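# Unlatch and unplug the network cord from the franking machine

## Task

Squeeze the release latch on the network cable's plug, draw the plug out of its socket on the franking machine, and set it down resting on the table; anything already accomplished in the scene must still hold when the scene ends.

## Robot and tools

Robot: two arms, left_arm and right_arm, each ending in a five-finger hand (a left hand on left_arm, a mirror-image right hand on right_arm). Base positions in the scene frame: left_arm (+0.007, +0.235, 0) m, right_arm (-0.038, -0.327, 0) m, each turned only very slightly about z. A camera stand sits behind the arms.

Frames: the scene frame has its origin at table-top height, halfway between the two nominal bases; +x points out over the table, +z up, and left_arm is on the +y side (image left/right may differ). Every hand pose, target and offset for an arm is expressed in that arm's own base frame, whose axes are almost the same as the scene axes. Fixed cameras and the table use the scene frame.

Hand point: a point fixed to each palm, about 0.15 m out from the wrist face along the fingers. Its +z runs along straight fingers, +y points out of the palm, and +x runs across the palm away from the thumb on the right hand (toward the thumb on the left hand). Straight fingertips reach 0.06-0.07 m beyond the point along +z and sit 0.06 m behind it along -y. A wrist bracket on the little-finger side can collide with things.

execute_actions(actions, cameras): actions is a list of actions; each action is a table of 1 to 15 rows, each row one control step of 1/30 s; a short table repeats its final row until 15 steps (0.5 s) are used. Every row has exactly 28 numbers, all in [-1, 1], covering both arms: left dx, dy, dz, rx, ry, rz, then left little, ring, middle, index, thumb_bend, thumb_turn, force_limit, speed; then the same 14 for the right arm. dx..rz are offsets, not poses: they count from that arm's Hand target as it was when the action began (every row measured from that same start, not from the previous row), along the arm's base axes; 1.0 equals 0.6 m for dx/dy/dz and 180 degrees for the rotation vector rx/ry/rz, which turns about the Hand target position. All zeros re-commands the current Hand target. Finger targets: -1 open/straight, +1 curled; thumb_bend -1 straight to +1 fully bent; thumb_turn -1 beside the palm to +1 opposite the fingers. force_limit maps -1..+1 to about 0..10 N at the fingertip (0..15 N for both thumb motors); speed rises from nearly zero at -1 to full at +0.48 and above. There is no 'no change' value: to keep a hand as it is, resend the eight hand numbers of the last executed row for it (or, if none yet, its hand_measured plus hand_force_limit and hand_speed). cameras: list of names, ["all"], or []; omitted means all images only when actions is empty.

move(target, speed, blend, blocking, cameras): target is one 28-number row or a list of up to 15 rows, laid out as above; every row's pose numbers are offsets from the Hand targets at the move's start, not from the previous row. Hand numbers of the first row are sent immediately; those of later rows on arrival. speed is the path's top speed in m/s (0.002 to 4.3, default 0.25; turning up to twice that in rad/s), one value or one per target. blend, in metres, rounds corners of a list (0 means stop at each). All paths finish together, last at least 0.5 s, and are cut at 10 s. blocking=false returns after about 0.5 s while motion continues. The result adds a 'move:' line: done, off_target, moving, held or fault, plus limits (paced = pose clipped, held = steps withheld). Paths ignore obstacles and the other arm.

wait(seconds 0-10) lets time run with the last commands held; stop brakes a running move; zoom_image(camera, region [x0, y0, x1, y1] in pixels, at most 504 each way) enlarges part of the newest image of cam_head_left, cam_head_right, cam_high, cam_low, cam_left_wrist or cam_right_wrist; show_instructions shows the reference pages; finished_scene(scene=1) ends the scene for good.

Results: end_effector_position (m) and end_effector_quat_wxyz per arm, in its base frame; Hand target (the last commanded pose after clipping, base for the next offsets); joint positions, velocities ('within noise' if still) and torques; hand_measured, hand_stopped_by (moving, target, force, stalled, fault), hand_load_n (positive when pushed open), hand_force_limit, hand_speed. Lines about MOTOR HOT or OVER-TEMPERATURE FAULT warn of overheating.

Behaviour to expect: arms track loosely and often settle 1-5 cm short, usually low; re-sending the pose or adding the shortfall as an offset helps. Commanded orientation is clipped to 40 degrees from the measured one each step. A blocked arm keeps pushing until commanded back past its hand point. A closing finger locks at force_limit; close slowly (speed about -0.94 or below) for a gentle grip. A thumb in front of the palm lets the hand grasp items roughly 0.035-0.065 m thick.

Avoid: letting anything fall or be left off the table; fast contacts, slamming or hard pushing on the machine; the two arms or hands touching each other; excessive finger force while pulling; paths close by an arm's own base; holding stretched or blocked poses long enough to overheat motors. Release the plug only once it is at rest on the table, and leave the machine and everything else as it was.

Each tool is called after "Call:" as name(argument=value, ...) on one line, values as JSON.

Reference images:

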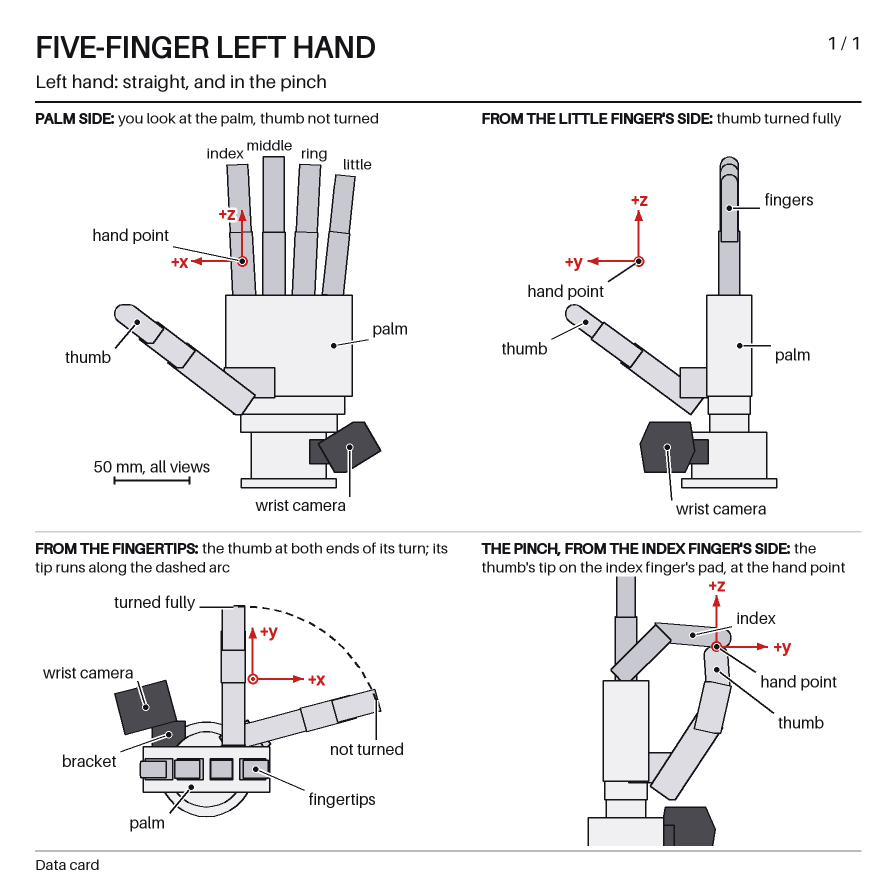

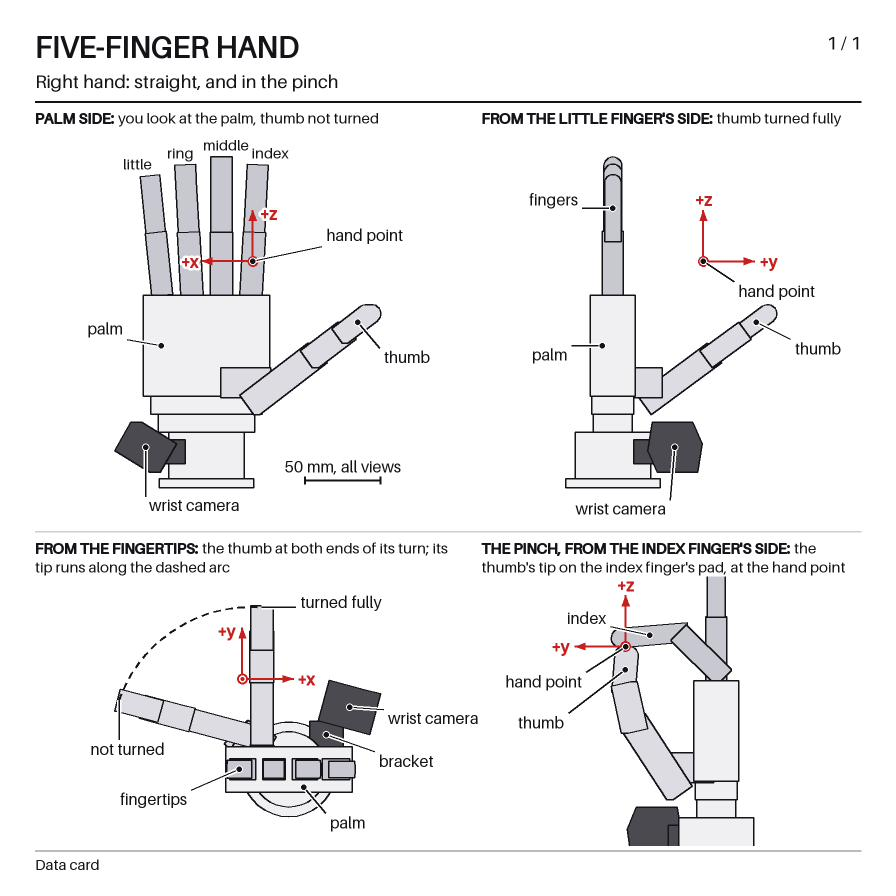

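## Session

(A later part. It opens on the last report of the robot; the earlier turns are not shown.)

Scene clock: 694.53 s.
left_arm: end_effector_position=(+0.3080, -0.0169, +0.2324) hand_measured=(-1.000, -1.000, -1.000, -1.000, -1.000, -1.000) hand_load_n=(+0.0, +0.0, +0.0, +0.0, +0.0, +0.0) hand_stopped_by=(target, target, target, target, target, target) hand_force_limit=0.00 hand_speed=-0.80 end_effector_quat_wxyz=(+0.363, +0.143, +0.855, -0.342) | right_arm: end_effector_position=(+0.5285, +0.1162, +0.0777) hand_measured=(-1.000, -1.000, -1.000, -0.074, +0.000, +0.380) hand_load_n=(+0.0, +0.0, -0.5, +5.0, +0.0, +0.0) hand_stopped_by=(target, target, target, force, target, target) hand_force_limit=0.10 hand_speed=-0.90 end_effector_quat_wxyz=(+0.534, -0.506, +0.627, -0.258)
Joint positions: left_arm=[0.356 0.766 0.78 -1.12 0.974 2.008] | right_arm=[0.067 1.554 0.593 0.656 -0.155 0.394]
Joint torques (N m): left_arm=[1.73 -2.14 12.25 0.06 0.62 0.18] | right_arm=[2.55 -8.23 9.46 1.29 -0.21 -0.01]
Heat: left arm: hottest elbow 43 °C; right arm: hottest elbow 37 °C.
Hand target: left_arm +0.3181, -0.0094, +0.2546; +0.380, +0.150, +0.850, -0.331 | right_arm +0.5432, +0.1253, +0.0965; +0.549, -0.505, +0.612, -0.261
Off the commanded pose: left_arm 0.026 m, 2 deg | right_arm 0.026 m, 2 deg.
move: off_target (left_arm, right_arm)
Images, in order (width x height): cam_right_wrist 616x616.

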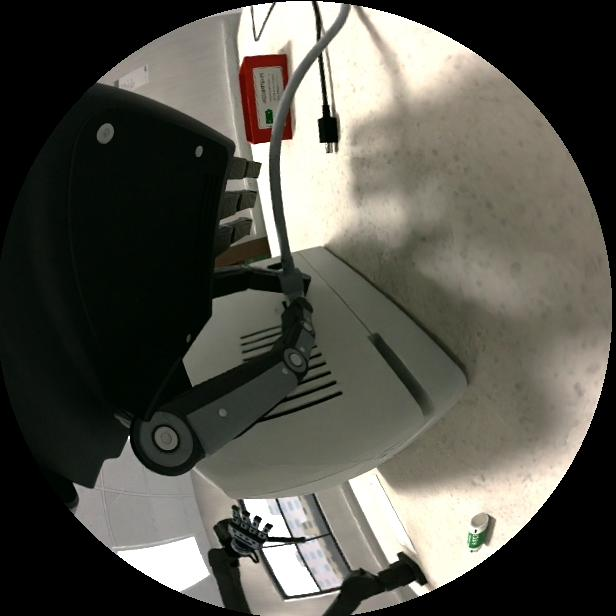

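Call:
move(target=[[0,0,0,0,0,0,-1,-1,-1,-1,-1,-1,0,-0.8,0.01,0.0,0.0,0,0,0,-1,-1,-1,0.35,0,0.38,0.1,-0.9],[0,0,0,0,0,0,-1,-1,-1,-1,-1,-1,0,-0.8,0.01,0.0,0.0,0,0,0,-1,-1,-1,0.4,0,0.38,0.3,-0.9]], speed=0.05, cameras=["cam_right_wrist"])

Call:
zoom_image(camera="cam_right_wrist", region=[240, 240, 340, 340])

Scene clock: 707.70 s.
left_arm: end_effector_position=(+0.3080, -0.0169, +0.2324) hand_measured=(-1.000, -1.000, -1.000, -1.000, -1.000, -1.000) hand_load_n=(+0.0, +0.0, +0.0, +0.0, +0.0, +0.0) hand_stopped_by=(target, target, target, target, target, target) hand_force_limit=0.00 hand_speed=-0.80 end_effector_quat_wxyz=(+0.363, +0.143, +0.855, -0.342) | right_arm: end_effector_position=(+0.5334, +0.1167, +0.0781) hand_measured=(-1.000, -1.000, -1.000, -0.010, +0.000, +0.380) hand_load_n=(+0.0, +0.0, +0.0, +3.0, +0.0, +0.0) hand_stopped_by=(target, target, target, force, target, target) hand_force_limit=0.30 hand_speed=-0.90 end_effector_quat_wxyz=(+0.534, -0.506, +0.627, -0.257)
Joint positions: left_arm=[0.356 0.766 0.78 -1.12 0.974 2.008] | right_arm=[0.067 1.564 0.607 0.652 -0.155 0.394]
Joint torques (N m): left_arm=[1.2 -1.73 12.3 -0.06 0.64 0.19] | right_arm=[2.43 -8.88 9.69 1.42 -0.24 -0.04]
Heat: left arm: hottest elbow 43 °C; right arm: hottest elbow 37 °C.
Hand target: left_arm +0.3181, -0.0094, +0.2546; +0.380, +0.150, +0.850, -0.331 | right_arm +0.5493, +0.1252, +0.0967; +0.549, -0.505, +0.612, -0.261
Off the commanded pose: left_arm 0.026 m, 2 deg | right_arm 0.026 m, 2 deg.
move: off_target (left_arm, right_arm); target 2's new numbers were sent with right_arm's hand 0.028 m and 2 deg from that target
Images, in order (width x height): cam_right_wrist 616x616.

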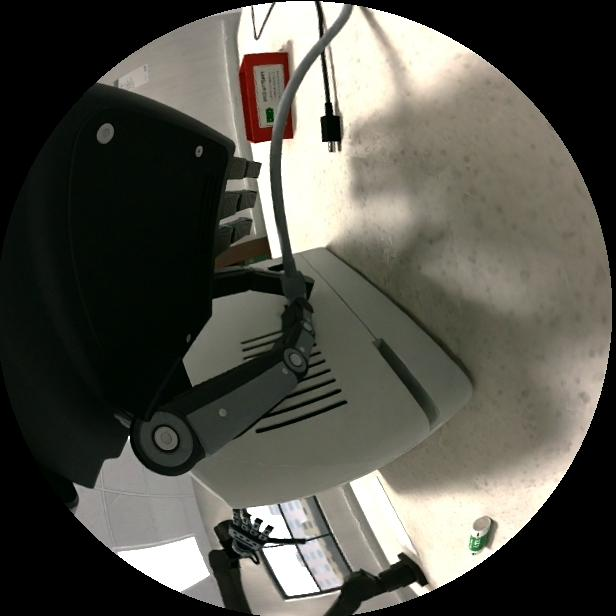

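Scaled by 5.040 from the camera's 616x616 image, which has a finer 880x880 frame.

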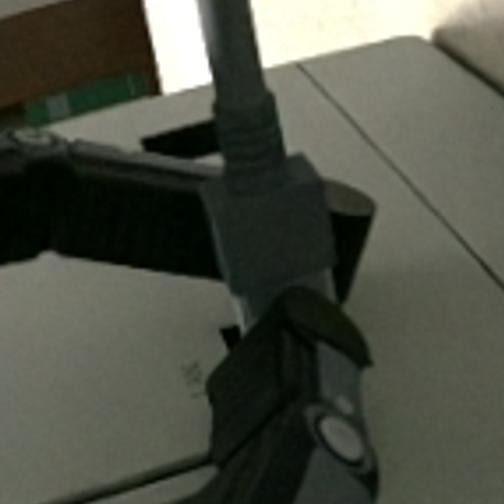

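Call:
move(target=[0,0,0,0,0,0,-1,-1,-1,-1,-1,-1,0,-0.8,0.004,0.0,0.0,0,0,0,-1,-1,-1,0.45,0,0.38,0.5,-0.9], speed=0.05, cameras=["cam_right_wrist"])

Call:
zoom_image(camera="cam_right_wrist", region=[240, 240, 340, 340])

Scene clock: 718.80 s.
left_arm: end_effector_position=(+0.3080, -0.0169, +0.2324) hand_measured=(-1.000, -1.000, -1.000, -1.000, -1.000, -1.000) hand_load_n=(+0.0, +0.0, +0.0, +0.0, +0.0, +0.0) hand_stopped_by=(target, target, target, target, target, target) hand_force_limit=0.00 hand_speed=-0.80 end_effector_quat_wxyz=(+0.363, +0.143, +0.855, -0.342) | right_arm: end_effector_position=(+0.5344, +0.1167, +0.0780) hand_measured=(-1.000, -1.000, -1.000, +0.006, +0.000, +0.380) hand_load_n=(+0.0, +0.0, +0.0, +4.0, +0.0, +0.0) hand_stopped_by=(target, target, target, force, target, target) hand_force_limit=0.50 hand_speed=-0.90 end_effector_quat_wxyz=(+0.534, -0.506, +0.627, -0.258)
Joint positions: left_arm=[0.356 0.766 0.78 -1.12 0.974 2.008] | right_arm=[0.067 1.566 0.609 0.652 -0.155 0.394]
Joint torques (N m): left_arm=[1.08 -1.73 12.23 0.09 0.63 0.18] | right_arm=[1.73 -9.35 9.76 1.32 -0.3 0]
Heat: left arm: hottest elbow 43 °C; right arm: hottest elbow 37 °C.
Hand target: left_arm +0.3181, -0.0094, +0.2546; +0.380, +0.150, +0.850, -0.331 | right_arm +0.5516, +0.1252, +0.0965; +0.549, -0.505, +0.612, -0.261
Off the commanded pose: left_arm 0.026 m, 2 deg | right_arm 0.027 m, 2 deg.
move: off_target (left_arm, right_arm)
Images, in order (width x height): cam_right_wrist 616x616.

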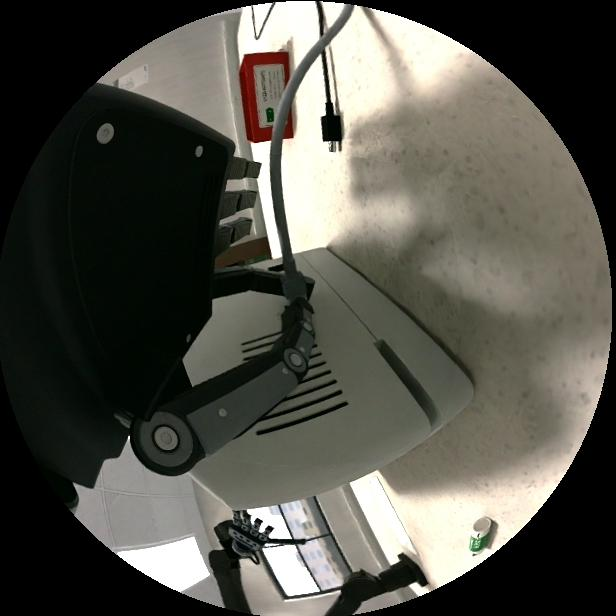

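Scaled by 5.040 from the camera's 616x616 image, which has a finer 880x880 frame.

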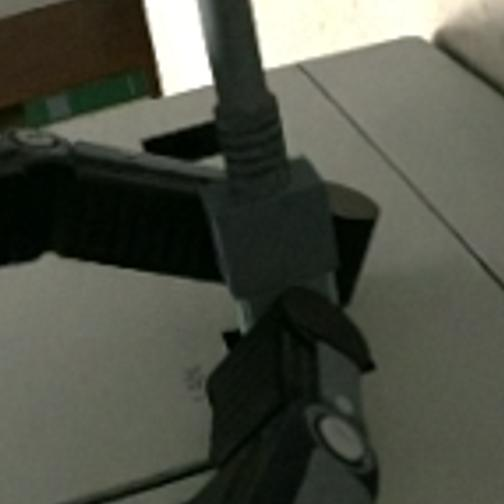

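Call:
move(target=[[0,0,0,0,0,0,-1,-1,-1,-1,-1,-1,0,-0.8,0.0,0.0,0.0,0,0,0,-1,-1,-1,0.5,0,0.38,0.8,-0.9],[0,0,0,0,0,0,-1,-1,-1,-1,-1,-1,0,-0.8,0.003,-0.03,0.0,0,0,0,-1,-1,-1,0.5,0,0.38,0.8,-0.9]], speed=0.03, cameras=["cam_right_wrist"])

Call:
zoom_image(camera="cam_right_wrist", region=[240, 240, 340, 340])

Scene clock: 729.63 s.
left_arm: end_effector_position=(+0.3080, -0.0169, +0.2324) hand_measured=(-1.000, -1.000, -1.000, -1.000, -1.000, -1.000) hand_load_n=(-0.5, +0.0, +0.0, +0.0, +0.0, +0.5) hand_stopped_by=(target, target, target, target, target, target) hand_force_limit=0.00 hand_speed=-0.80 end_effector_quat_wxyz=(+0.363, +0.143, +0.855, -0.342) | right_arm: end_effector_position=(+0.5371, +0.1150, +0.0780) hand_measured=(-1.000, -1.000, -1.000, +0.048, +0.000, +0.380) hand_load_n=(+0.0, +0.0, +0.0, +9.5, +1.0, +0.0) hand_stopped_by=(target, target, target, force, target, target) hand_force_limit=0.80 hand_speed=-0.90 end_effector_quat_wxyz=(+0.538, -0.512, +0.621, -0.249)
Joint positions: left_arm=[0.356 0.766 0.78 -1.12 0.974 2.008] | right_arm=[0.051 1.577 0.622 0.648 -0.196 0.385]
Joint torques (N m): left_arm=[1.61 -1.73 12.36 0.01 0.61 0.17] | right_arm=[-0.26 -8.76 9.31 1.28 -0.42 -0.08]
Heat: left arm: hottest elbow 43 °C; right arm: hottest elbow 37 °C.
Hand target: left_arm +0.3181, -0.0094, +0.2546; +0.380, +0.150, +0.850, -0.331 | right_arm +0.5534, +0.1071, +0.0966; +0.549, -0.505, +0.612, -0.261
Off the commanded pose: left_arm 0.026 m, 2 deg | right_arm 0.026 m, 2 deg.
move: off_target (left_arm, right_arm)
Images, in order (width x height): cam_right_wrist 616x616.

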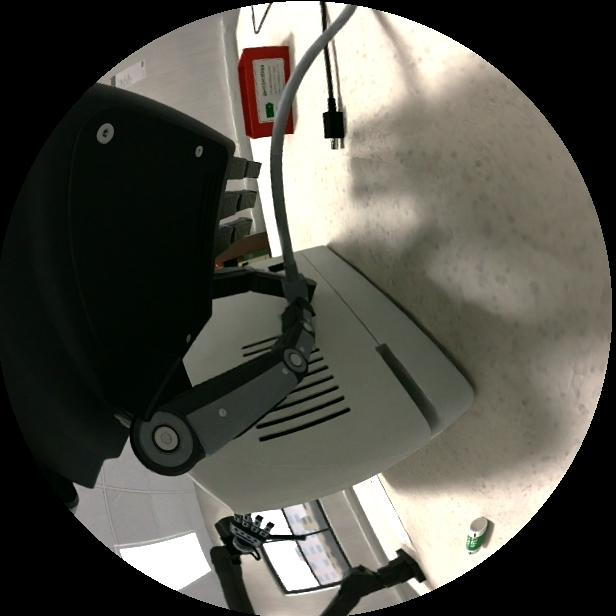

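Scaled by 5.040 from the camera's 616x616 image, which has a finer 880x880 frame.

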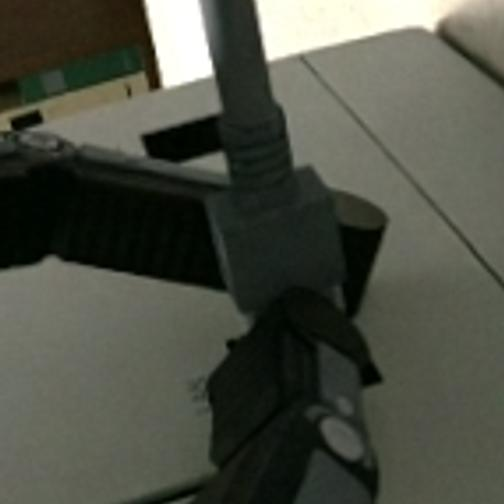

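Call:
move(target=[0,0,0,0,0,0,-1,-1,-1,-1,-1,-1,0,-0.8,0.003,-0.03,0.0,0,0,0,-1,-1,-1,0.5,0,0.38,0.8,-0.9], speed=0.03, cameras=["cam_right_wrist"])

Call:
zoom_image(camera="cam_right_wrist", region=[240, 240, 340, 340])

Scene clock: 735.43 s.
left_arm: end_effector_position=(+0.3080, -0.0169, +0.2324) hand_measured=(-1.000, -1.000, -1.000, -1.000, -1.000, -1.000) hand_load_n=(+0.0, +0.0, +0.0, +0.0, +0.0, +0.0) hand_stopped_by=(target, target, target, target, target, target) hand_force_limit=0.00 hand_speed=-0.80 end_effector_quat_wxyz=(+0.363, +0.143, +0.855, -0.342) | right_arm: end_effector_position=(+0.5377, +0.1109, +0.0804) hand_measured=(-1.000, -1.000, -1.000, +0.048, +0.000, +0.380) hand_load_n=(+0.0, +0.0, +0.0, +11.0, +0.0, +0.0) hand_stopped_by=(target, target, target, force, target, target) hand_force_limit=0.80 hand_speed=-0.90 end_effector_quat_wxyz=(+0.546, -0.517, +0.615, -0.238)
Joint positions: left_arm=[0.356 0.766 0.78 -1.12 0.974 2.008] | right_arm=[0.026 1.58 0.63 0.644 -0.25 0.383]
Joint torques (N m): left_arm=[1.2 -1.49 12.26 0.05 0.61 0.2] | right_arm=[-1.79 -9.41 8.73 1.25 0 -0.17]
Heat: left arm: hottest elbow 43 °C; right arm: hottest elbow 37 °C.
Hand target: left_arm +0.3181, -0.0094, +0.2546; +0.380, +0.150, +0.850, -0.331 | right_arm +0.5553, +0.0891, +0.0967; +0.549, -0.505, +0.612, -0.261
Off the commanded pose: left_arm 0.026 m, 2 deg | right_arm 0.032 m, 3 deg.
move: off_target (left_arm, right_arm)
Images, in order (width x height): cam_right_wrist 616x616.

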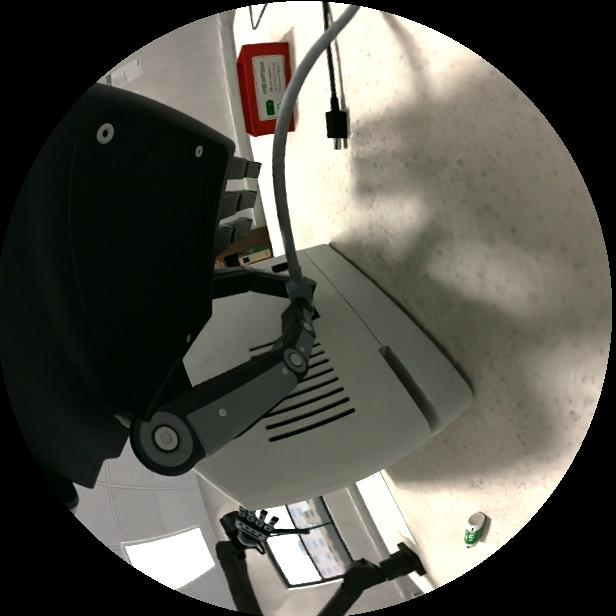

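Scaled by 5.040 from the camera's 616x616 image, which has a finer 880x880 frame.

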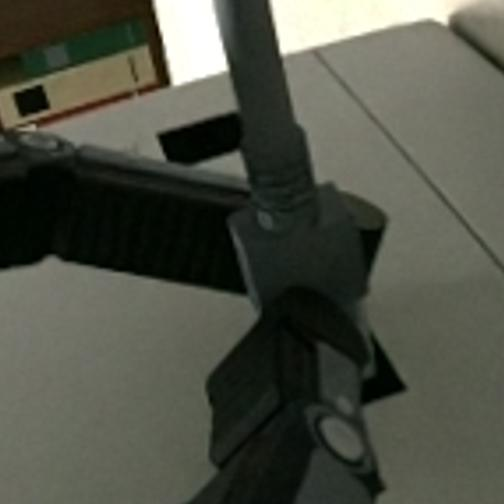

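Call:
move(target=[0,0,0,0,0,0,-1,-1,-1,-1,-1,-1,0,-0.8,0.0,-0.02,0.0,0,0,0,-1,-1,-1,0.5,0,0.38,0.8,-0.9], speed=0.03, cameras=["cam_right_wrist"])

Call:
zoom_image(camera="cam_right_wrist", region=[240, 240, 340, 340])

Scene clock: 746.00 s.
left_arm: end_effector_position=(+0.3080, -0.0169, +0.2324) hand_measured=(-1.000, -1.000, -1.000, -1.000, -1.000, -1.000) hand_load_n=(+0.0, +0.0, +0.0, +0.0, +0.0, +0.0) hand_stopped_by=(target, target, target, target, target, target) hand_force_limit=0.00 hand_speed=-0.80 end_effector_quat_wxyz=(+0.363, +0.143, +0.855, -0.342) | right_arm: end_effector_position=(+0.5374, +0.1083, +0.0815) hand_measured=(-1.000, -1.000, -1.000, +0.048, +0.000, +0.380) hand_load_n=(+0.0, +0.0, +0.0, +13.5, +0.0, +0.0) hand_stopped_by=(target, target, target, force, target, target) hand_force_limit=0.80 hand_speed=-0.90 end_effector_quat_wxyz=(+0.550, -0.519, +0.613, -0.230)
Joint positions: left_arm=[0.356 0.766 0.78 -1.12 0.974 2.008] | right_arm=[0.01 1.582 0.635 0.642 -0.283 0.383]
Joint torques (N m): left_arm=[1.44 -2.14 12.34 0.08 0.61 0.18] | right_arm=[-3.55 -9.76 8.51 1.28 0.28 -0.23]
Heat: left arm: hottest elbow 43 °C; right arm: hottest elbow 37 °C.
Hand target: left_arm +0.3181, -0.0094, +0.2546; +0.380, +0.150, +0.850, -0.331 | right_arm +0.5552, +0.0771, +0.0966; +0.549, -0.505, +0.612, -0.261
Off the commanded pose: left_arm 0.026 m, 2 deg | right_arm 0.039 m, 4 deg.
move: off_target (left_arm, right_arm)
Images, in order (width x height): cam_right_wrist 616x616.

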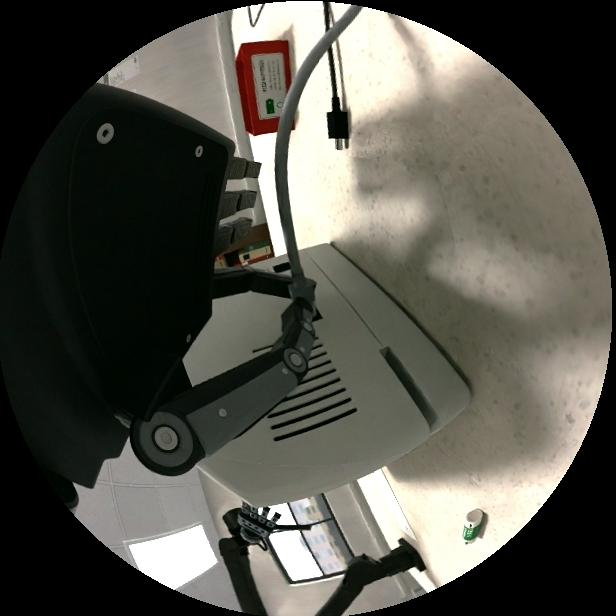

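Scaled by 5.040 from the camera's 616x616 image, which has a finer 880x880 frame.

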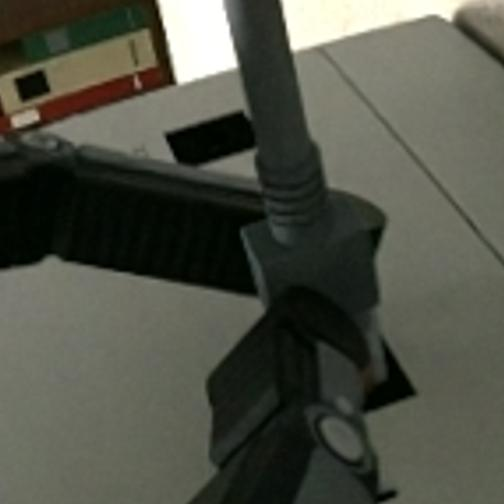

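Call:
move(target=[[0,0,0,0,0,0,-1,-1,-1,-1,-1,-1,0,-0.8,0.0,0.055,0.0,0,0,0,-1,-1,-1,0.5,0,0.38,0.8,-0.9],[0,0,0,0,0,0,-1,-1,-1,-1,-1,-1,0,-0.8,0.0,0.055,0.0,0,0,0,-1,-1,-1,-0.35,0,0.38,0.0,-0.5],[0,0,0,0,0,0,-1,-1,-1,-1,-1,-1,0,-0.8,-0.028,0.07,0.0,0,0,0.033,-1,-1,-1,-0.35,0,0.38,0.0,-0.5]], speed=0.04, cameras=["cam_right_wrist"])

Call:
zoom_image(camera="cam_right_wrist", region=[240, 240, 340, 340])

Scene clock: 799.33 s.
left_arm: end_effector_position=(+0.3080, -0.0169, +0.2324) hand_measured=(-1.000, -1.000, -1.000, -1.000, -1.000, -1.000) hand_load_n=(+0.0, +0.0, +0.0, +0.0, +0.0, +0.0) hand_stopped_by=(target, target, target, target, target, target) hand_force_limit=0.00 hand_speed=-0.80 end_effector_quat_wxyz=(+0.363, +0.143, +0.855, -0.342) | right_arm: end_effector_position=(+0.5346, +0.1157, +0.0815) hand_measured=(-1.000, -1.000, -1.000, -0.350, +0.000, +0.380) hand_load_n=(+0.0, +0.0, +0.0, +1.5, +0.0, +0.0) hand_stopped_by=(target, target, target, target, target, target) hand_force_limit=0.00 hand_speed=-0.50 end_effector_quat_wxyz=(+0.552, -0.533, +0.599, -0.229)
Joint positions: left_arm=[0.356 0.766 0.78 -1.12 0.974 2.008] | right_arm=[0.021 1.581 0.635 0.642 -0.299 0.357]
Joint torques (N m): left_arm=[1.38 -1.61 12.29 0.13 0.66 0.16] | right_arm=[1.67 -10.58 7.61 1.17 -0.7 -0.16]
Heat: left arm: hottest elbow 43 °C; right arm: hottest elbow 35 °C.
Hand target: left_arm +0.3181, -0.0094, +0.2546; +0.380, +0.150, +0.850, -0.331 | right_arm +0.5384, +0.1191, +0.0965; +0.562, -0.536, +0.585, -0.232
Off the commanded pose: left_arm 0.026 m, 2 deg | right_arm 0.016 m, 2 deg.
move: off_target (left_arm, right_arm); target 2's new numbers were sent with right_arm's hand 0.022 m and 2 deg from that target
Images, in order (width x height): cam_right_wrist 616x616.

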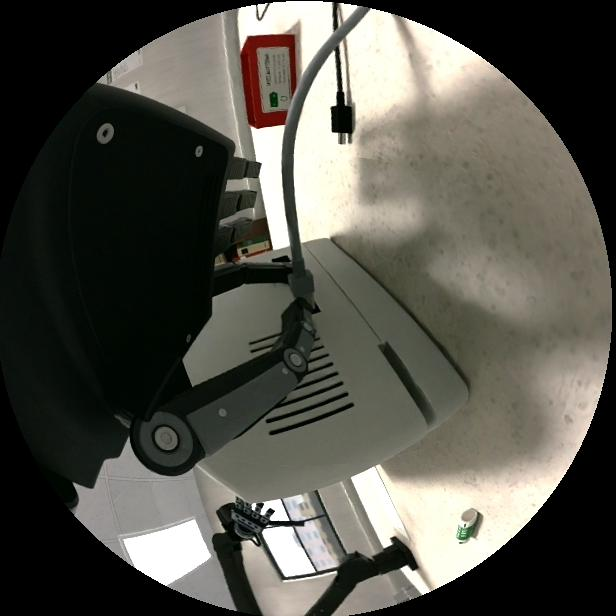

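Scaled by 5.040 from the camera's 616x616 image, which has a finer 880x880 frame.

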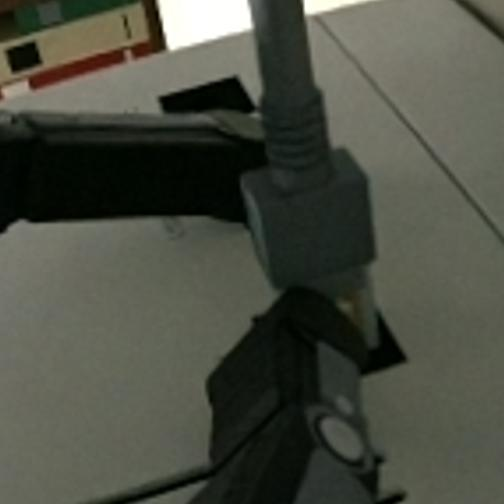

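Call:
move(target=[0,0,0,0,0,0,-1,-1,-1,-1,-1,-1,0,-0.8,-0.042,0.005,-0.007,0,0,0,-1,-1,-1,-0.8,0,0.25,0.0,-0.3], speed=0.05, cameras=["cam_right_wrist"])

Call:
zoom_image(camera="cam_right_wrist", region=[240, 240, 340, 340])

Scene clock: 810.07 s.
left_arm: end_effector_position=(+0.3080, -0.0169, +0.2324) hand_measured=(-1.000, -1.000, -1.000, -1.000, -1.000, -1.000) hand_load_n=(+0.0, +0.0, +0.0, +0.0, +0.0, +0.0) hand_stopped_by=(target, target, target, target, target, target) hand_force_limit=0.00 hand_speed=-0.80 end_effector_quat_wxyz=(+0.363, +0.143, +0.855, -0.342) | right_arm: end_effector_position=(+0.5178, +0.1136, +0.0815) hand_measured=(-1.000, -1.000, -1.000, -0.800, +0.000, +0.250) hand_load_n=(+0.0, +0.0, +0.0, +0.0, -3.0, -1.5) hand_stopped_by=(target, target, target, target, target, target) hand_force_limit=0.00 hand_speed=-0.30 end_effector_quat_wxyz=(+0.549, -0.534, +0.599, -0.233)
Joint positions: left_arm=[0.356 0.766 0.78 -1.12 0.974 2.008] | right_arm=[0.02 1.542 0.588 0.648 -0.295 0.35]
Joint torques (N m): left_arm=[1.32 -1.49 12.23 0.14 0.63 0.18] | right_arm=[2.32 -10.05 5.18 2.32 -0.5 0.04]
Heat: left arm: hottest elbow 43 °C; right arm: hottest elbow 35 °C.
Hand target: left_arm +0.3181, -0.0094, +0.2546; +0.380, +0.150, +0.850, -0.331 | right_arm +0.5132, +0.1221, +0.0923; +0.562, -0.536, +0.585, -0.232
Off the commanded pose: left_arm 0.026 m, 2 deg | right_arm 0.014 m, 2 deg.
move: off_target (left_arm, right_arm)
Images, in order (width x height): cam_right_wrist 616x616.

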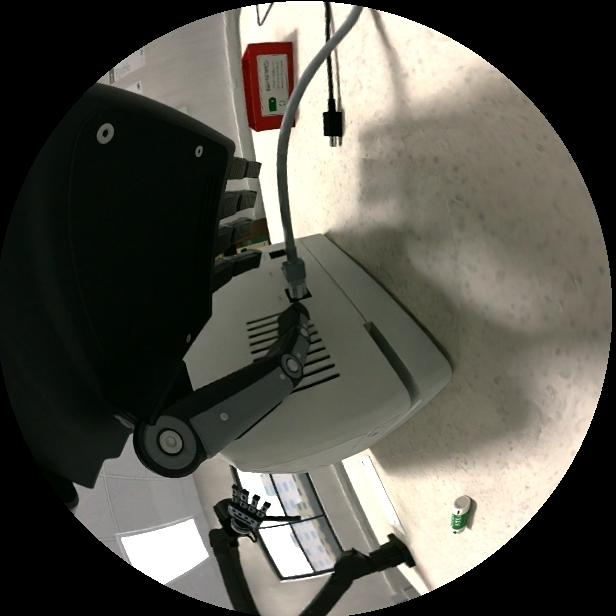

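Scaled by 5.040 from the camera's 616x616 image, which has a finer 880x880 frame.

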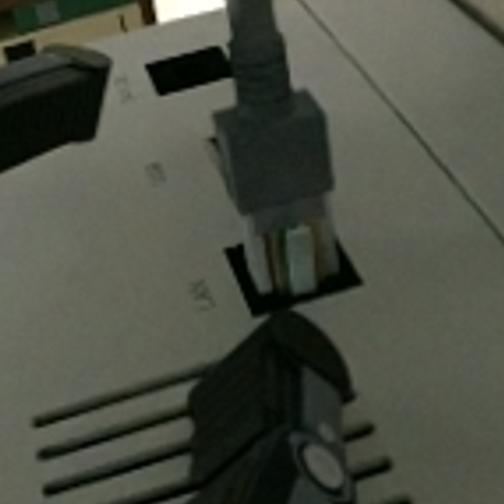

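Call:
move(target=[0,0,0,0,0,0,-1,-1,-1,-1,-1,-1,0,-0.8,0.036,-0.001,-0.012,0,0,0,-1,-1,-1,-0.8,0,0.3,0.0,-0.3], speed=0.05, cameras=["cam_right_wrist"])

Call:
zoom_image(camera="cam_right_wrist", region=[240, 240, 340, 340])

Scene clock: 846.67 s.
left_arm: end_effector_position=(+0.3080, -0.0169, +0.2324) hand_measured=(-1.000, -1.000, -1.000, -1.000, -1.000, -1.000) hand_load_n=(+0.0, +0.0, +0.0, +0.0, +0.0, +0.0) hand_stopped_by=(target, target, target, target, target, target) hand_force_limit=0.00 hand_speed=-0.80 end_effector_quat_wxyz=(+0.363, +0.143, +0.855, -0.342) | right_arm: end_effector_position=(+0.5171, +0.1143, +0.0695) hand_measured=(-1.000, -1.000, -1.000, -0.800, +0.000, +0.300) hand_load_n=(+0.0, +0.0, +0.0, +0.0, -2.0, -1.0) hand_stopped_by=(target, target, target, target, target, target) hand_force_limit=0.00 hand_speed=-0.30 end_effector_quat_wxyz=(+0.545, -0.537, +0.603, -0.226)
Joint positions: left_arm=[0.356 0.766 0.78 -1.12 0.974 2.008] | right_arm=[0.02 1.571 0.588 0.659 -0.298 0.35]
Joint torques (N m): left_arm=[1.67 -1.67 12.34 -0.05 0.63 0.17] | right_arm=[2.32 -8.06 9.44 2.33 -0.5 0]
Heat: left arm: hottest elbow 43 °C; right arm: hottest elbow 34 °C.
Hand target: left_arm +0.3181, -0.0094, +0.2546; +0.380, +0.150, +0.850, -0.331 | right_arm +0.5349, +0.1215, +0.0853; +0.562, -0.536, +0.585, -0.232
Off the commanded pose: left_arm 0.026 m, 2 deg | right_arm 0.025 m, 3 deg.
move: off_target (left_arm, right_arm)
Images, in order (width x height): cam_right_wrist 616x616.

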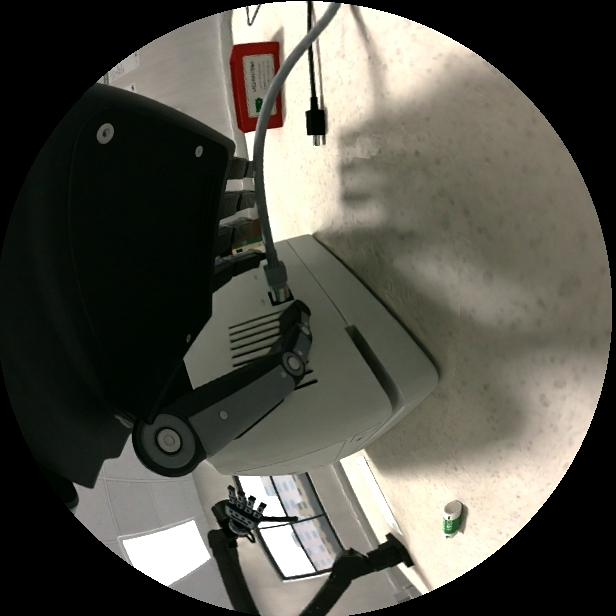

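Scaled by 5.040 from the camera's 616x616 image, which has a finer 880x880 frame.

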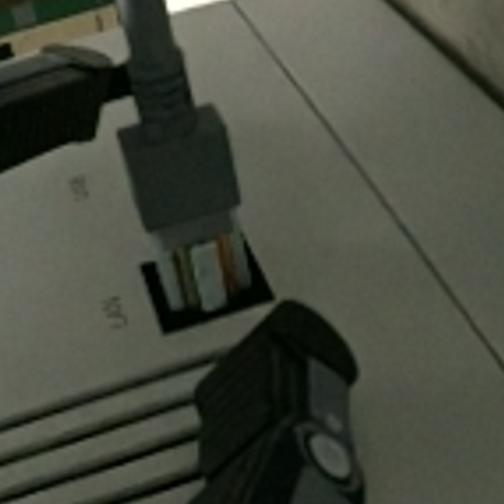

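Call:
move(target=[0,0,0,0,0,0,-1,-1,-1,-1,-1,-1,0,-0.8,0.0,-0.001,0.016,0,0,0,-1,-1,-1,-0.8,0,0.32,0.0,-0.3], speed=0.05, cameras=["cam_right_wrist"])

Call:
zoom_image(camera="cam_right_wrist", region=[240, 240, 340, 340])

Scene clock: 857.83 s.
left_arm: end_effector_position=(+0.3080, -0.0169, +0.2324) hand_measured=(-1.000, -1.000, -1.000, -1.000, -1.000, -1.000) hand_load_n=(+0.0, +0.0, +0.0, +0.0, +0.0, +0.0) hand_stopped_by=(target, target, target, target, target, target) hand_force_limit=0.00 hand_speed=-0.80 end_effector_quat_wxyz=(+0.363, +0.143, +0.855, -0.342) | right_arm: end_effector_position=(+0.5171, +0.1147, +0.0694) hand_measured=(-1.000, -1.000, -1.000, -0.800, +0.000, +0.320) hand_load_n=(+0.0, -0.5, +0.0, +0.0, -1.5, -1.0) hand_stopped_by=(target, target, target, target, target, target) hand_force_limit=0.00 hand_speed=-0.30 end_effector_quat_wxyz=(+0.544, -0.538, +0.603, -0.225)
Joint positions: left_arm=[0.356 0.766 0.78 -1.12 0.974 2.008] | right_arm=[0.02 1.571 0.589 0.655 -0.301 0.35]
Joint torques (N m): left_arm=[1.44 -1.55 12.33 0.02 0.6 0.2] | right_arm=[2.49 -9.11 9.78 1.01 -0.43 0.04]
Heat: left arm: hottest elbow 43 °C; right arm: hottest elbow 35 °C.
Hand target: left_arm +0.3181, -0.0094, +0.2546; +0.380, +0.150, +0.850, -0.331 | right_arm +0.5349, +0.1209, +0.0948; +0.562, -0.536, +0.585, -0.232
Off the commanded pose: left_arm 0.026 m, 2 deg | right_arm 0.032 m, 3 deg.
move: off_target (left_arm, right_arm)
Images, in order (width x height): cam_right_wrist 616x616.

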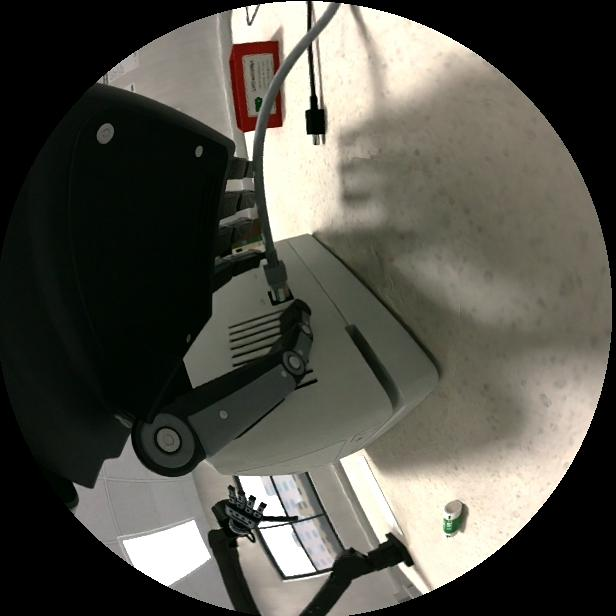

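Scaled by 5.040 from the camera's 616x616 image, which has a finer 880x880 frame.

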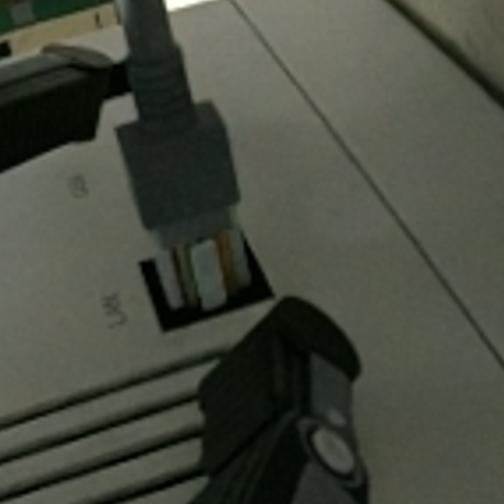

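Call:
move(target=[0,0,0,0,0,0,-1,-1,-1,-1,-1,-1,0,-0.8,0.0,-0.004,0.012,0,0,0,-1,-1,-1,-0.8,0,0.35,0.0,-0.3], speed=0.05, cameras=["cam_right_wrist"])

Call:
zoom_image(camera="cam_right_wrist", region=[240, 240, 340, 340])

Scene clock: 865.57 s.
left_arm: end_effector_position=(+0.3080, -0.0169, +0.2324) hand_measured=(-1.000, -1.000, -1.000, -1.000, -1.000, -1.000) hand_load_n=(+0.0, +0.0, +0.0, +0.0, +0.0, +0.0) hand_stopped_by=(target, target, target, target, target, target) hand_force_limit=0.00 hand_speed=-0.80 end_effector_quat_wxyz=(+0.363, +0.143, +0.855, -0.342) | right_arm: end_effector_position=(+0.5141, +0.1150, +0.0698) hand_measured=(-1.000, -1.000, -1.000, -0.800, +0.000, +0.350) hand_load_n=(+0.0, +0.0, +0.0, +0.0, -2.0, -1.5) hand_stopped_by=(target, target, target, target, target, target) hand_force_limit=0.00 hand_speed=-0.30 end_effector_quat_wxyz=(+0.540, -0.540, +0.607, -0.220)
Joint positions: left_arm=[0.356 0.766 0.78 -1.12 0.974 2.008] | right_arm=[0.02 1.558 0.589 0.627 -0.303 0.35]
Joint torques (N m): left_arm=[1.49 -1.79 12.29 0.08 0.61 0.2] | right_arm=[1.03 -10.64 10.18 1.02 -0.56 0.01]
Heat: left arm: hottest elbow 43 °C; right arm: hottest elbow 35 °C.
Hand target: left_arm +0.3181, -0.0094, +0.2546; +0.380, +0.150, +0.850, -0.331 | right_arm +0.5348, +0.1185, +0.1019; +0.562, -0.536, +0.585, -0.232
Off the commanded pose: left_arm 0.026 m, 2 deg | right_arm 0.038 m, 4 deg.
move: off_target (left_arm, right_arm)
Images, in order (width x height): cam_right_wrist 616x616.

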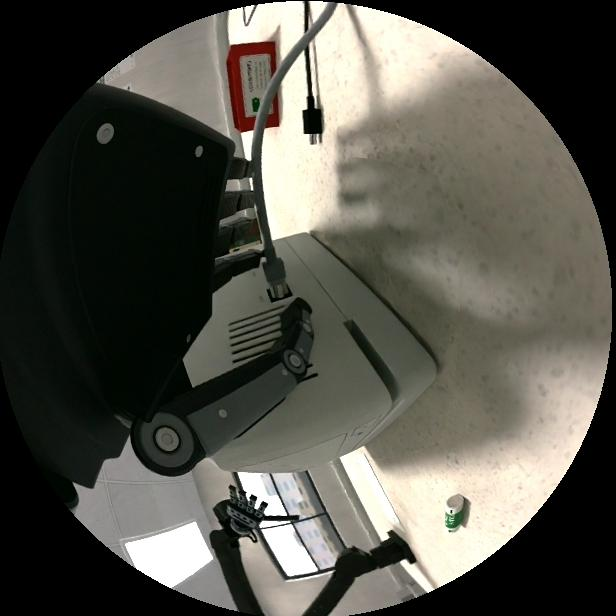

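Scaled by 5.040 from the camera's 616x616 image, which has a finer 880x880 frame.

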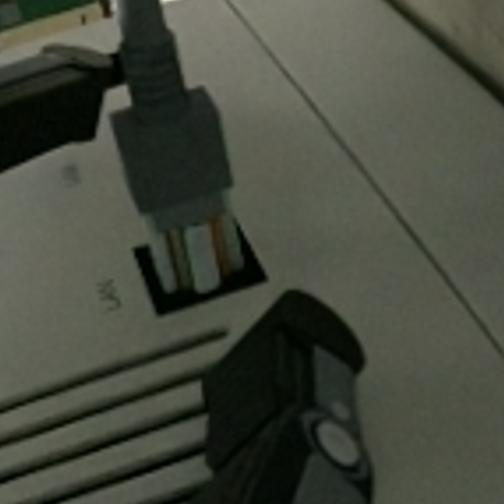

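Call:
move(target=[[0,0,0,0,0,0,-1,-1,-1,-1,-1,-1,0,-0.8,-0.075,-0.02,0.0,0,0,0,-1,-1,-1,-0.8,0,0.35,0.0,-0.3],[0,0,0,0,0,0,-1,-1,-1,-1,-1,-1,0,-0.8,0.0,-0.002,-0.01,0,0,0,-1,-1,-1,-0.8,0,0.35,0.0,-0.3]], speed=0.08, cameras=["cam_right_wrist"])

Call:
zoom_image(camera="cam_right_wrist", region=[240, 240, 340, 340])

Scene clock: 887.47 s.
left_arm: end_effector_position=(+0.3080, -0.0169, +0.2324) hand_measured=(-1.000, -1.000, -1.000, -1.000, -1.000, -1.000) hand_load_n=(+0.0, +0.0, +0.0, +0.0, +0.0, +0.0) hand_stopped_by=(target, target, target, target, target, target) hand_force_limit=0.00 hand_speed=-0.80 end_effector_quat_wxyz=(+0.363, +0.143, +0.855, -0.342) | right_arm: end_effector_position=(+0.5134, +0.1111, +0.0782) hand_measured=(-1.000, -1.000, -1.000, -0.800, +0.000, +0.350) hand_load_n=(+0.0, +0.0, +0.0, +0.0, +0.0, +0.0) hand_stopped_by=(target, target, target, target, target, target) hand_force_limit=0.00 hand_speed=-0.30 end_effector_quat_wxyz=(+0.547, -0.539, +0.601, -0.222)
Joint positions: left_arm=[0.356 0.766 0.78 -1.12 0.974 2.008] | right_arm=[0.006 1.539 0.586 0.627 -0.323 0.347]
Joint torques (N m): left_arm=[1.61 -2.08 12.3 0.1 0.63 0.18] | right_arm=[2.26 -7 10.19 1.7 0.1 0.02]
Heat: left arm: hottest elbow 43 °C; right arm: hottest elbow 35 °C.
Hand target: left_arm +0.3181, -0.0094, +0.2546; +0.380, +0.150, +0.850, -0.331 | right_arm +0.5349, +0.1174, +0.0961; +0.562, -0.536, +0.585, -0.232
Off the commanded pose: left_arm 0.026 m, 2 deg | right_arm 0.028 m, 3 deg.
move: off_target (left_arm, right_arm)
Images, in order (width x height): cam_right_wrist 616x616.

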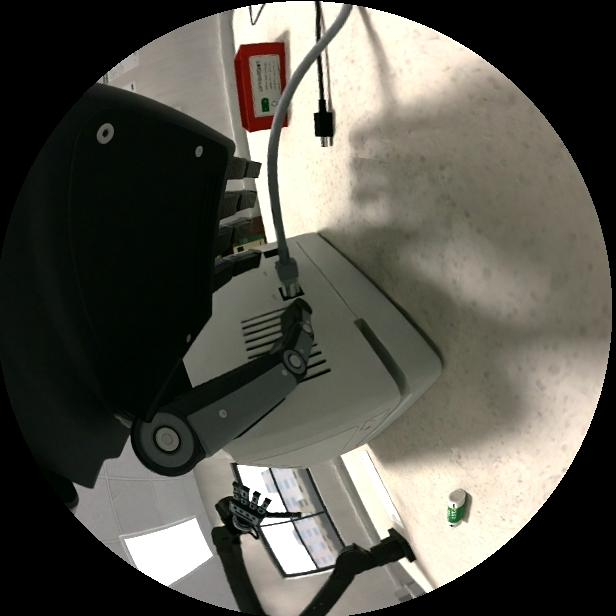

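Scaled by 5.040 from the camera's 616x616 image, which has a finer 880x880 frame.

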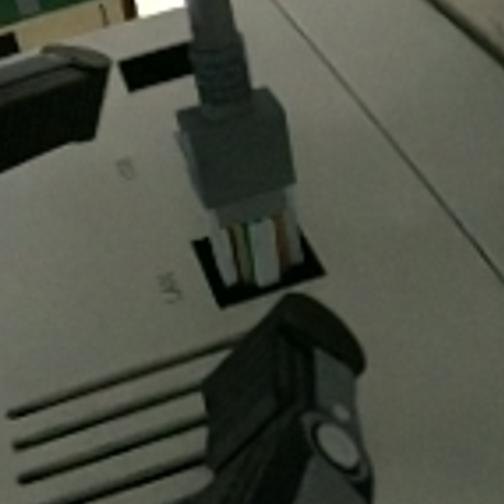

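Call:
move(target=[0,0,0,0,0,0,-1,-1,-1,-1,-1,-1,0,-0.8,0.021,0.002,-0.003,0,0,0,-1,-1,-1,-0.8,0,0.25,0.0,-0.3], speed=0.05, cameras=["cam_right_wrist"])

Call:
zoom_image(camera="cam_right_wrist", region=[240, 240, 340, 340])

Scene clock: 918.80 s.
left_arm: end_effector_position=(+0.3080, -0.0169, +0.2324) hand_measured=(-1.000, -1.000, -1.000, -1.000, -1.000, -1.000) hand_load_n=(+0.0, +0.0, -0.5, +0.0, +0.0, -0.5) hand_stopped_by=(target, target, target, target, target, target) hand_force_limit=0.00 hand_speed=-0.80 end_effector_quat_wxyz=(+0.363, +0.143, +0.855, -0.342) | right_arm: end_effector_position=(+0.5255, +0.1120, +0.0764) hand_measured=(-1.000, -1.000, -1.000, -0.800, +0.000, +0.250) hand_load_n=(+0.0, +0.0, +0.0, +0.0, +0.0, +0.0) hand_stopped_by=(target, target, target, target, target, target) hand_force_limit=0.00 hand_speed=-0.30 end_effector_quat_wxyz=(+0.547, -0.539, +0.601, -0.222)
Joint positions: left_arm=[0.356 0.766 0.78 -1.12 0.974 2.008] | right_arm=[0.008 1.571 0.618 0.627 -0.321 0.347]
Joint torques (N m): left_arm=[1.38 -1.9 12.37 0.02 0.62 0.19] | right_arm=[2.14 -8.47 10.26 1.89 0.14 0.03]
Heat: left arm: hottest elbow 43 °C; right arm: hottest elbow 37 °C.
Hand target: left_arm +0.3181, -0.0094, +0.2546; +0.380, +0.150, +0.850, -0.331 | right_arm +0.5474, +0.1186, +0.0942; +0.562, -0.536, +0.585, -0.232
Off the commanded pose: left_arm 0.026 m, 2 deg | right_arm 0.029 m, 3 deg.
move: off_target (left_arm, right_arm)
Images, in order (width x height): cam_right_wrist 616x616.

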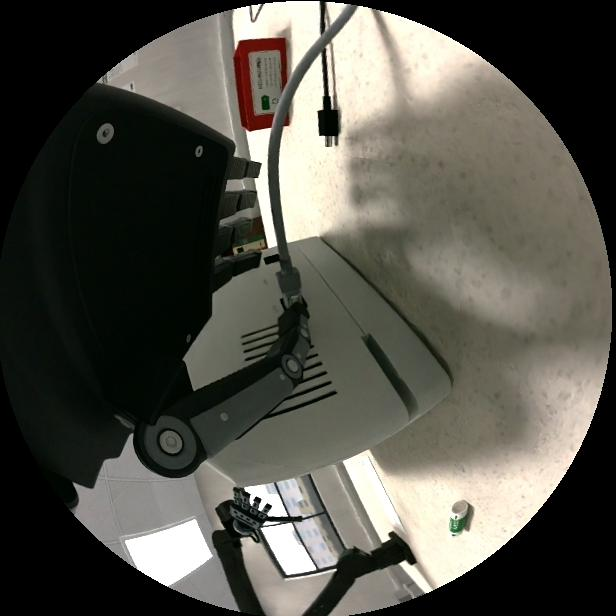

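Scaled by 5.040 from the camera's 616x616 image, which has a finer 880x880 frame.

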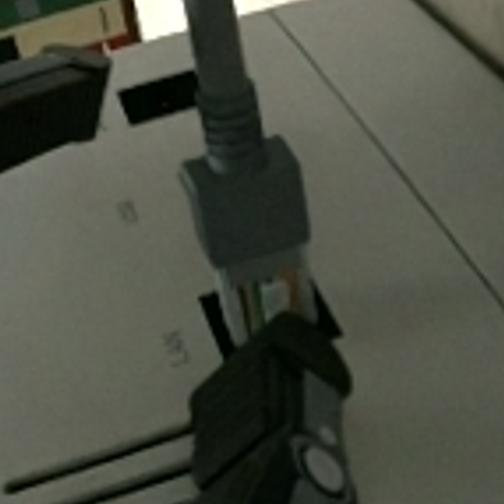

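Call:
move(target=[[0,0,0,0,0,0,-1,-1,-1,-1,-1,-1,0,-0.8,0.006,0.001,-0.001,0,0,0,-1,-1,-1,-0.8,0,0.25,-0.2,-0.3],[0,0,0,0,0,0,-1,-1,-1,-1,-1,-1,0,-0.8,0.006,0.001,-0.001,0,0,0,-1,-1,-1,-0.25,0,0.25,-0.2,-0.3]], speed=0.04, cameras=["cam_right_wrist"])

Call:
zoom_image(camera="cam_right_wrist", region=[240, 240, 340, 340])

Scene clock: 929.67 s.
left_arm: end_effector_position=(+0.3080, -0.0169, +0.2324) hand_measured=(-1.000, -1.000, -1.000, -1.000, -1.000, -1.000) hand_load_n=(+0.0, +0.0, +0.0, +0.0, +0.0, +0.0) hand_stopped_by=(target, target, target, target, target, target) hand_force_limit=0.00 hand_speed=-0.80 end_effector_quat_wxyz=(+0.363, +0.143, +0.855, -0.342) | right_arm: end_effector_position=(+0.5294, +0.1124, +0.0760) hand_measured=(-1.000, -1.000, -1.000, -0.250, +0.000, +0.250) hand_load_n=(+0.0, +0.0, +0.0, +0.0, +0.0, +0.0) hand_stopped_by=(target, target, target, target, target, target) hand_force_limit=-0.20 hand_speed=-0.30 end_effector_quat_wxyz=(+0.547, -0.539, +0.601, -0.223)
Joint positions: left_arm=[0.356 0.766 0.78 -1.12 0.974 2.008] | right_arm=[0.009 1.58 0.628 0.627 -0.319 0.347]
Joint torques (N m): left_arm=[1.44 -1.73 12.21 0.03 0.61 0.19] | right_arm=[2.96 -8 10.37 1.74 0.1 0.02]
Heat: left arm: hottest elbow 43 °C; right arm: hottest elbow 37 °C.
Hand target: left_arm +0.3181, -0.0094, +0.2546; +0.380, +0.150, +0.850, -0.331 | right_arm +0.5510, +0.1191, +0.0936; +0.562, -0.536, +0.585, -0.232
Off the commanded pose: left_arm 0.026 m, 2 deg | right_arm 0.029 m, 3 deg.
move: off_target (left_arm, right_arm); target 2's new numbers were sent with right_arm's hand 0.029 m and 3 deg from that target
Images, in order (width x height): cam_right_wrist 616x616.

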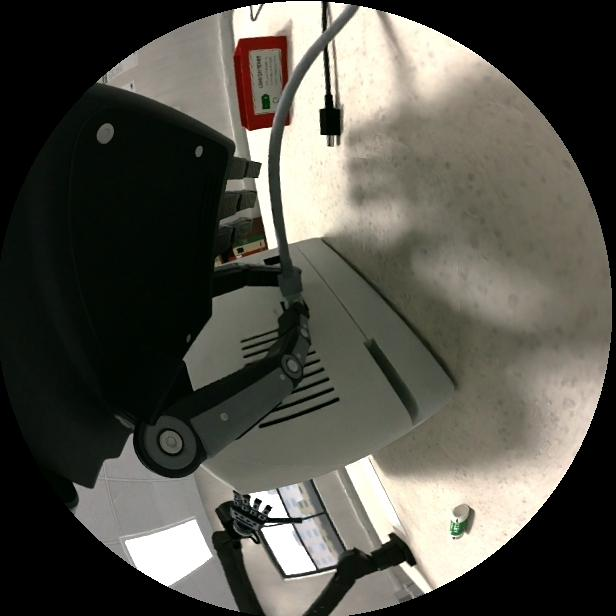

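Scaled by 5.040 from the camera's 616x616 image, which has a finer 880x880 frame.

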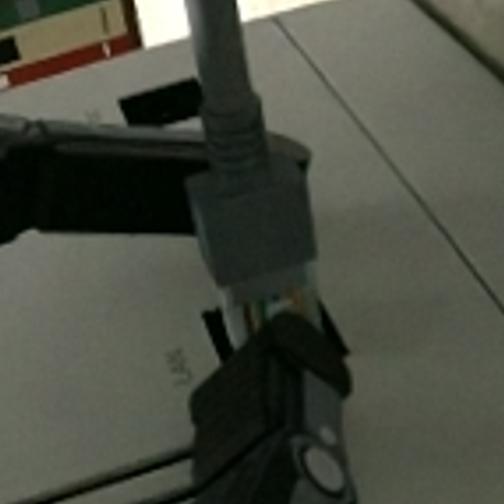

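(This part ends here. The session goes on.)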